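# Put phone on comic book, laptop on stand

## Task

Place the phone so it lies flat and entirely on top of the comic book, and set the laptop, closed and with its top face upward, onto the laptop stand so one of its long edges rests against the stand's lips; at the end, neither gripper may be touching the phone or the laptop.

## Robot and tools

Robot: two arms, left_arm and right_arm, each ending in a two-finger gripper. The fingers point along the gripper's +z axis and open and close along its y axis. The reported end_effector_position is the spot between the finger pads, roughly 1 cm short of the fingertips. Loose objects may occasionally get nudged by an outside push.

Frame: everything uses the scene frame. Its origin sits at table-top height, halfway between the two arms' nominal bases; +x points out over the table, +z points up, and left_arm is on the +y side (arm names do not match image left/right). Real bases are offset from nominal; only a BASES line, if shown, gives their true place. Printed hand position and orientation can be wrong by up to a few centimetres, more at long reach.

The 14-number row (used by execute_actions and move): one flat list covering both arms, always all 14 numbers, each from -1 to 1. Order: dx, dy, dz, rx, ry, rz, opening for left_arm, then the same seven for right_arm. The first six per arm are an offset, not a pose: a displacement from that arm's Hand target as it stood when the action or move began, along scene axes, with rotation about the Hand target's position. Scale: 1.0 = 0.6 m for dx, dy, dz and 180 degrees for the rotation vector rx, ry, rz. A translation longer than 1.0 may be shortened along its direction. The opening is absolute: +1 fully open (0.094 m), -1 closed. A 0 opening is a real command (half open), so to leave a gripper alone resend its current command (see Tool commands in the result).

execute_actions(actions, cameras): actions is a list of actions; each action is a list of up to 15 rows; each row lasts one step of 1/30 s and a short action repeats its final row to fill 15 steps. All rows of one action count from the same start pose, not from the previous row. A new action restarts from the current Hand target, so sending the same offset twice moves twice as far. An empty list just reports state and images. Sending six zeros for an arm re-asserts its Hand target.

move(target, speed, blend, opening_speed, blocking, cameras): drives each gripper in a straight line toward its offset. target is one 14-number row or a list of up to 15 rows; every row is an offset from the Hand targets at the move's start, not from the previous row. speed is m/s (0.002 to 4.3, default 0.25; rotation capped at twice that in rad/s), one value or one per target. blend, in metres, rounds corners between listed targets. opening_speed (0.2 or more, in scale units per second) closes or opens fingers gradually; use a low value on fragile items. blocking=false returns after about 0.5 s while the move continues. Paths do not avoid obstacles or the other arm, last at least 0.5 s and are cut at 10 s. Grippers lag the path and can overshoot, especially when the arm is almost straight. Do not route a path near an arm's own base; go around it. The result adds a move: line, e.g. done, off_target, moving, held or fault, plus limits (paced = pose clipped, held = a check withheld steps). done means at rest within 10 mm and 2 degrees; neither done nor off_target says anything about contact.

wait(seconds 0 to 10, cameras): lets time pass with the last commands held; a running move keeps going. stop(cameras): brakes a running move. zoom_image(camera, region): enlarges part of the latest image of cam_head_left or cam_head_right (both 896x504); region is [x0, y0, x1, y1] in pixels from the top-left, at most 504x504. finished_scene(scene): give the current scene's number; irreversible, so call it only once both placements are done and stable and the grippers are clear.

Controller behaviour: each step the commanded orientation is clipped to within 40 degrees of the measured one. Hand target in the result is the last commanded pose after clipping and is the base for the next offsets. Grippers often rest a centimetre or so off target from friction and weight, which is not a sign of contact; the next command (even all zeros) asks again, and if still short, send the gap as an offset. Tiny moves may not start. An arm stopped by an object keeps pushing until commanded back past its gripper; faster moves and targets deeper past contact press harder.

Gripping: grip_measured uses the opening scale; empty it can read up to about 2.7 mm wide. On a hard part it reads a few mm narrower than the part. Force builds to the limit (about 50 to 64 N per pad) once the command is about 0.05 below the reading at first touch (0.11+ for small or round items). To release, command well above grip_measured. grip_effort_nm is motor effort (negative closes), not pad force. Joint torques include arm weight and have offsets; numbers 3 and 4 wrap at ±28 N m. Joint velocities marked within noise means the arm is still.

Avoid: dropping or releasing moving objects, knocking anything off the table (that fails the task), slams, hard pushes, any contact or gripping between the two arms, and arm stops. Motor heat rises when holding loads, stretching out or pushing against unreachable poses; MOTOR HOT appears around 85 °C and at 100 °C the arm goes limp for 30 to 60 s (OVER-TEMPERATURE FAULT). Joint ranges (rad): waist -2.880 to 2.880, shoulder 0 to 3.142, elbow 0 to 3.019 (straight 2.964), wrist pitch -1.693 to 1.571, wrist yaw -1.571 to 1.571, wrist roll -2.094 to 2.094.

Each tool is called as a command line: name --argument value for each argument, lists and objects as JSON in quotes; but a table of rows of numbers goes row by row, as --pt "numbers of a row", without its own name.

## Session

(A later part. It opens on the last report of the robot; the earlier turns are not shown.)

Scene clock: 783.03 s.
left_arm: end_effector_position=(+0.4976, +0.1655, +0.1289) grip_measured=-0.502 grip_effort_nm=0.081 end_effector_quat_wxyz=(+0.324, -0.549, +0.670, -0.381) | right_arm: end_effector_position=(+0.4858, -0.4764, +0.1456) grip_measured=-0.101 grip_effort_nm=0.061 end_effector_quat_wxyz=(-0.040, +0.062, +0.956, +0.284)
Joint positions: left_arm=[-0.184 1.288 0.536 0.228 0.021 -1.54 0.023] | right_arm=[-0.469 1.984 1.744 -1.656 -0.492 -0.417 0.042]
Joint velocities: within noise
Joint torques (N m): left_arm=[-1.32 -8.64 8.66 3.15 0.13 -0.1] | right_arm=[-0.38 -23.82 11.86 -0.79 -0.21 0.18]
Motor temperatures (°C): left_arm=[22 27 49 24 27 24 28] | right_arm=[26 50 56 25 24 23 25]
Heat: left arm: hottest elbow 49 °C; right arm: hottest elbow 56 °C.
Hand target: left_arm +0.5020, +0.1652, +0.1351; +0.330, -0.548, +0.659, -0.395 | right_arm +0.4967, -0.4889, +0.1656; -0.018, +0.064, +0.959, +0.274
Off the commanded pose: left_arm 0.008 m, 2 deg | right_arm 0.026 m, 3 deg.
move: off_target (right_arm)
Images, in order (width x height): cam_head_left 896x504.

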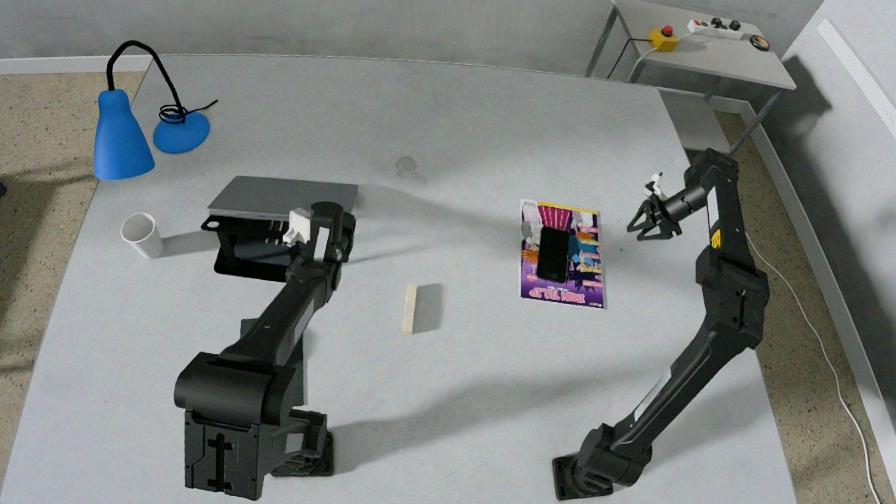

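move --target '[0.0, 0.0, 0.0, 0,0,0,-0.05,0,0,0,0,0,0,-0.1]' --opening_speed 0.3 --cameras '["cam_head_left"]'

zoom_image --camera "cam_head_left" --region '[190, 140, 370, 240]'

move --target '[-0.06, 0.0, 0.012, 0,0,0,-0.05,0,0,0,0,0,0,-0.1]' --speed 0.06 --cameras '["cam_head_left"]'

zoom_image --camera "cam_head_left" --region '[190, 140, 370, 240]'

Scene clock: 788.10 s.
left_arm: end_effector_position=(+0.4981, +0.1652, +0.1292) grip_measured=-0.052 grip_effort_nm=0.110 end_effector_quat_wxyz=(+0.324, -0.548, +0.670, -0.382) | right_arm: end_effector_position=(+0.4858, -0.4764, +0.1456) grip_measured=-0.101 grip_effort_nm=0.056 end_effector_quat_wxyz=(-0.040, +0.062, +0.956, +0.284)
Joint positions: left_arm=[-0.184 1.29 0.536 0.232 0.023 -1.541 0.045] | right_arm=[-0.469 1.984 1.744 -1.656 -0.492 -0.417 0.042]
Joint velocities: within noise
Joint torques (N m): left_arm=[-1.14 -9.11 8.92 2.86 0.01 -0.06] | right_arm=[-0.32 -23.82 11.86 -0.79 -0.21 0.18]
Motor temperatures (°C): left_arm=[22 27 48 24 27 24 27] | right_arm=[26 50 56 25 24 23 25]
Heat: left arm: hottest elbow 48 °C; right arm: hottest elbow 56 °C.
Hand target: left_arm +0.5020, +0.1652, +0.1351; +0.330, -0.548, +0.659, -0.395 | right_arm +0.4967, -0.4889, +0.1656; -0.018, +0.064, +0.959, +0.274
Off the commanded pose: left_arm 0.007 m, 2 deg | right_arm 0.026 m, 3 deg.
move: off_target (right_arm)
Images, in order (width x height): cam_head_left 896x504.

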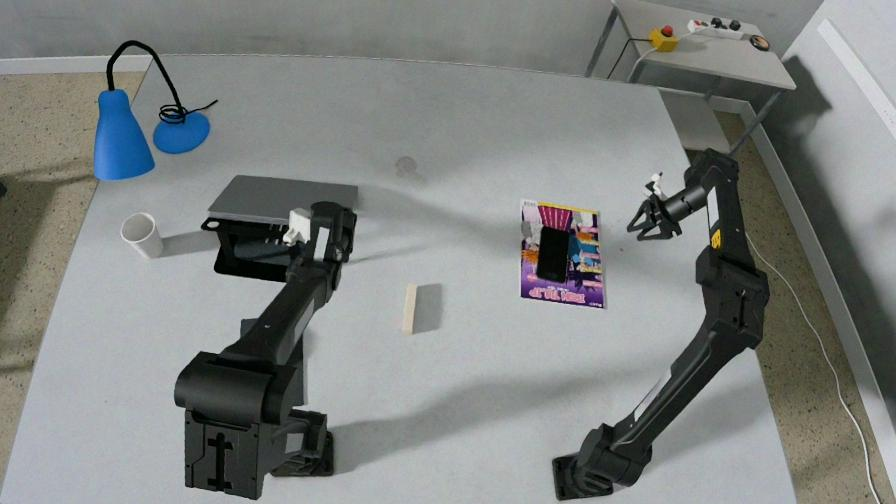

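Scaled by 2.800.

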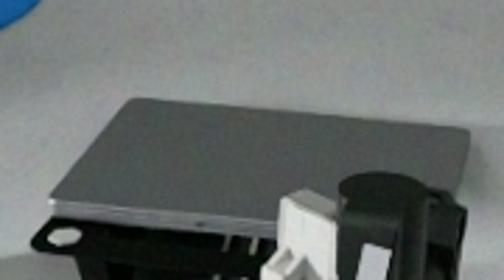

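Scene clock: 789.33 s.
left_arm: end_effector_position=(+0.4710, +0.1706, +0.1408) grip_measured=-0.052 grip_effort_nm=0.105 end_effector_quat_wxyz=(+0.333, -0.550, +0.659, -0.391) | right_arm: end_effector_position=(+0.4858, -0.4764, +0.1456) grip_measured=-0.101 grip_effort_nm=0.051 end_effector_quat_wxyz=(-0.040, +0.062, +0.956, +0.284)
Joint positions: left_arm=[-0.185 1.179 0.467 0.221 0.012 -1.555 0.045] | right_arm=[-0.469 1.984 1.744 -1.656 -0.492 -0.417 0.042]
Joint velocities: within noise
Joint torques (N m): left_arm=[-2.9 -9.7 8.7 1.2 -0.16 -0.03] | right_arm=[-0.32 -23.77 11.84 -0.8 -0.2 0.17]
Motor temperatures (°C): left_arm=[22 27 48 24 27 24 27] | right_arm=[26 50 56 25 24 23 25]
Heat: left arm: hottest elbow 48 °C; right arm: hottest elbow 56 °C.
Hand target: left_arm +0.4660, +0.1652, +0.1423; +0.330, -0.548, +0.659, -0.395 | right_arm +0.4967, -0.4889, +0.1656; -0.018, +0.064, +0.959, +0.274
Off the commanded pose: left_arm 0.007 m, 1 deg | right_arm 0.026 m, 3 deg.
move: off_target (right_arm)
Images, in order (width x height): cam_head_left 896x504.

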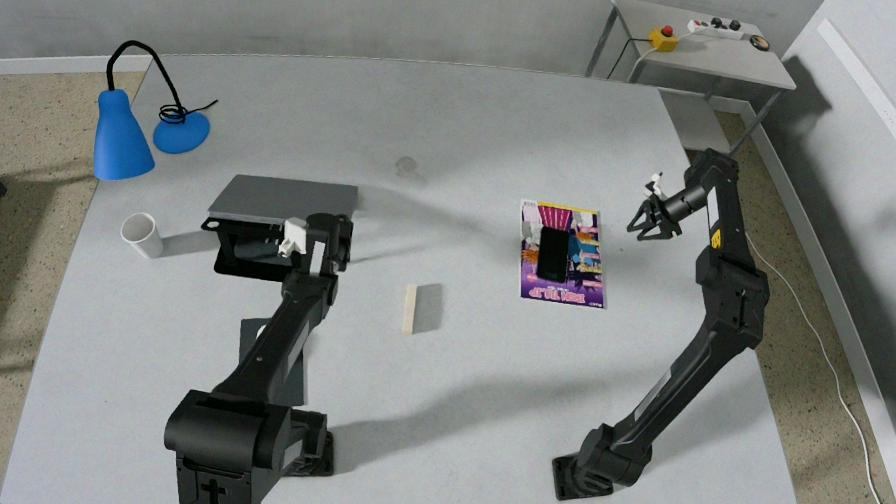

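Scaled by 2.800.

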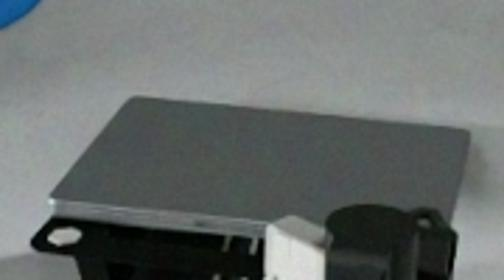

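Looks parallel with no lip visible. Withdraw.

move --pt "-0.1 0.0 0.03 0 0 0 -0.05 0 0 0 0 0 0 -0.1" --pt "-0.2 -0.3 0.17 0 0 0 -0.05 0 0 0 0 0 0 -0.1" --speed 0.15

zoom_image --camera "cam_head_left" --region '[190, 150, 370, 250]'

zoom_image --camera "cam_head_right" --region '[200, 160, 400, 290]'

Scene clock: 799.00 s.
left_arm: end_effector_position=(+0.3359, +0.0050, +0.2101) grip_measured=-0.052 grip_effort_nm=0.105 end_effector_quat_wxyz=(+0.334, -0.547, +0.674, -0.368) | right_arm: end_effector_position=(+0.4858, -0.4764, +0.1456) grip_measured=-0.101 grip_effort_nm=0.056 end_effector_quat_wxyz=(-0.040, +0.062, +0.956, +0.284)
Joint positions: left_arm=[-0.962 0.935 0.584 -0.34 -0.653 -1.982 0.045] | right_arm=[-0.469 1.984 1.744 -1.656 -0.492 -0.417 0.042]
Joint velocities: within noise
Joint torques (N m): left_arm=[-1.61 -4.48 17.52 1.05 -0.42 -0.01] | right_arm=[-0.32 -23.82 11.85 -0.79 -0.21 0.17]
Motor temperatures (°C): left_arm=[22 26 48 24 27 24 27] | right_arm=[26 50 56 25 24 23 25]
Heat: left arm: hottest elbow 48 °C; right arm: hottest elbow 56 °C.
Hand target: left_arm +0.3461, -0.0148, +0.2445; +0.330, -0.548, +0.659, -0.395 | right_arm +0.4967, -0.4889, +0.1656; -0.018, +0.064, +0.959, +0.274
Off the commanded pose: left_arm 0.041 m, 4 deg | right_arm 0.026 m, 3 deg.
move: off_target (left_arm, right_arm)

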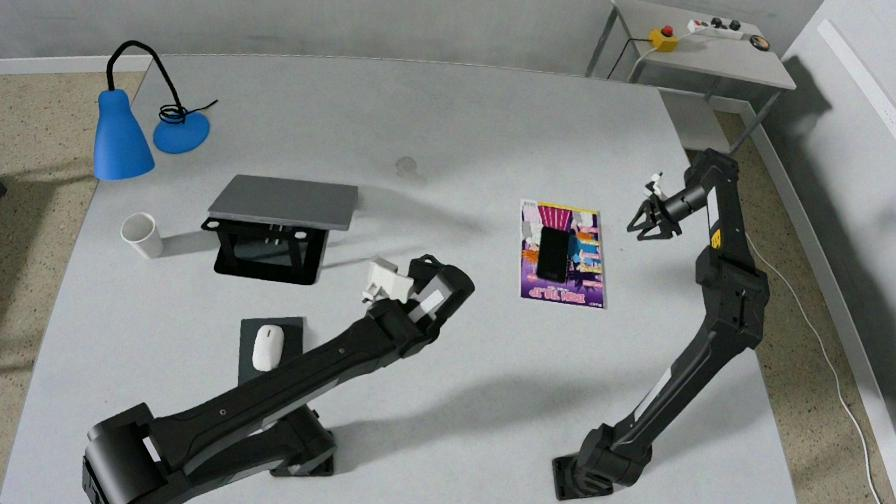

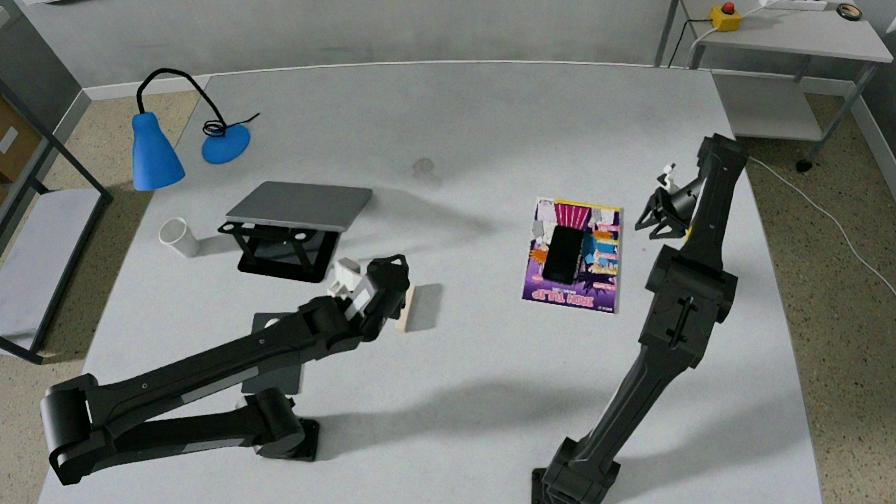

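Scaled by 2.800.

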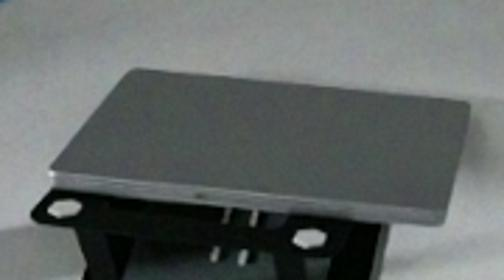

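Scaled by 2.520.

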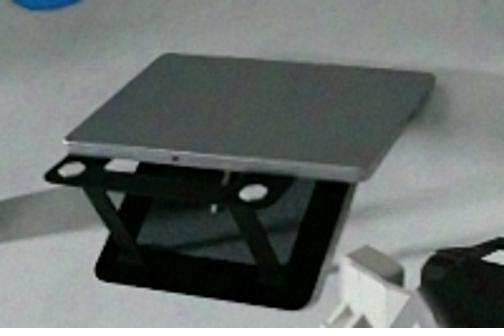

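zoom_image --camera "cam_head_left" --region '[225, 160, 365, 200]'

zoom_image --camera "cam_head_right" --region '[255, 170, 385, 210]'

zoom_image --camera "cam_head_left" --region '[195, 200, 365, 250]'

Scaled by 3.600.

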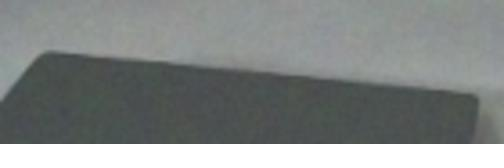

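Scaled by 3.877.

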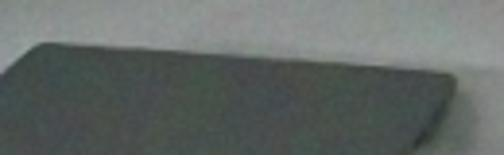

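Scaled by 2.965.

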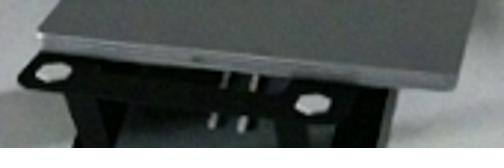

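finished_scene --scene 2

The scene is finished: the task was done.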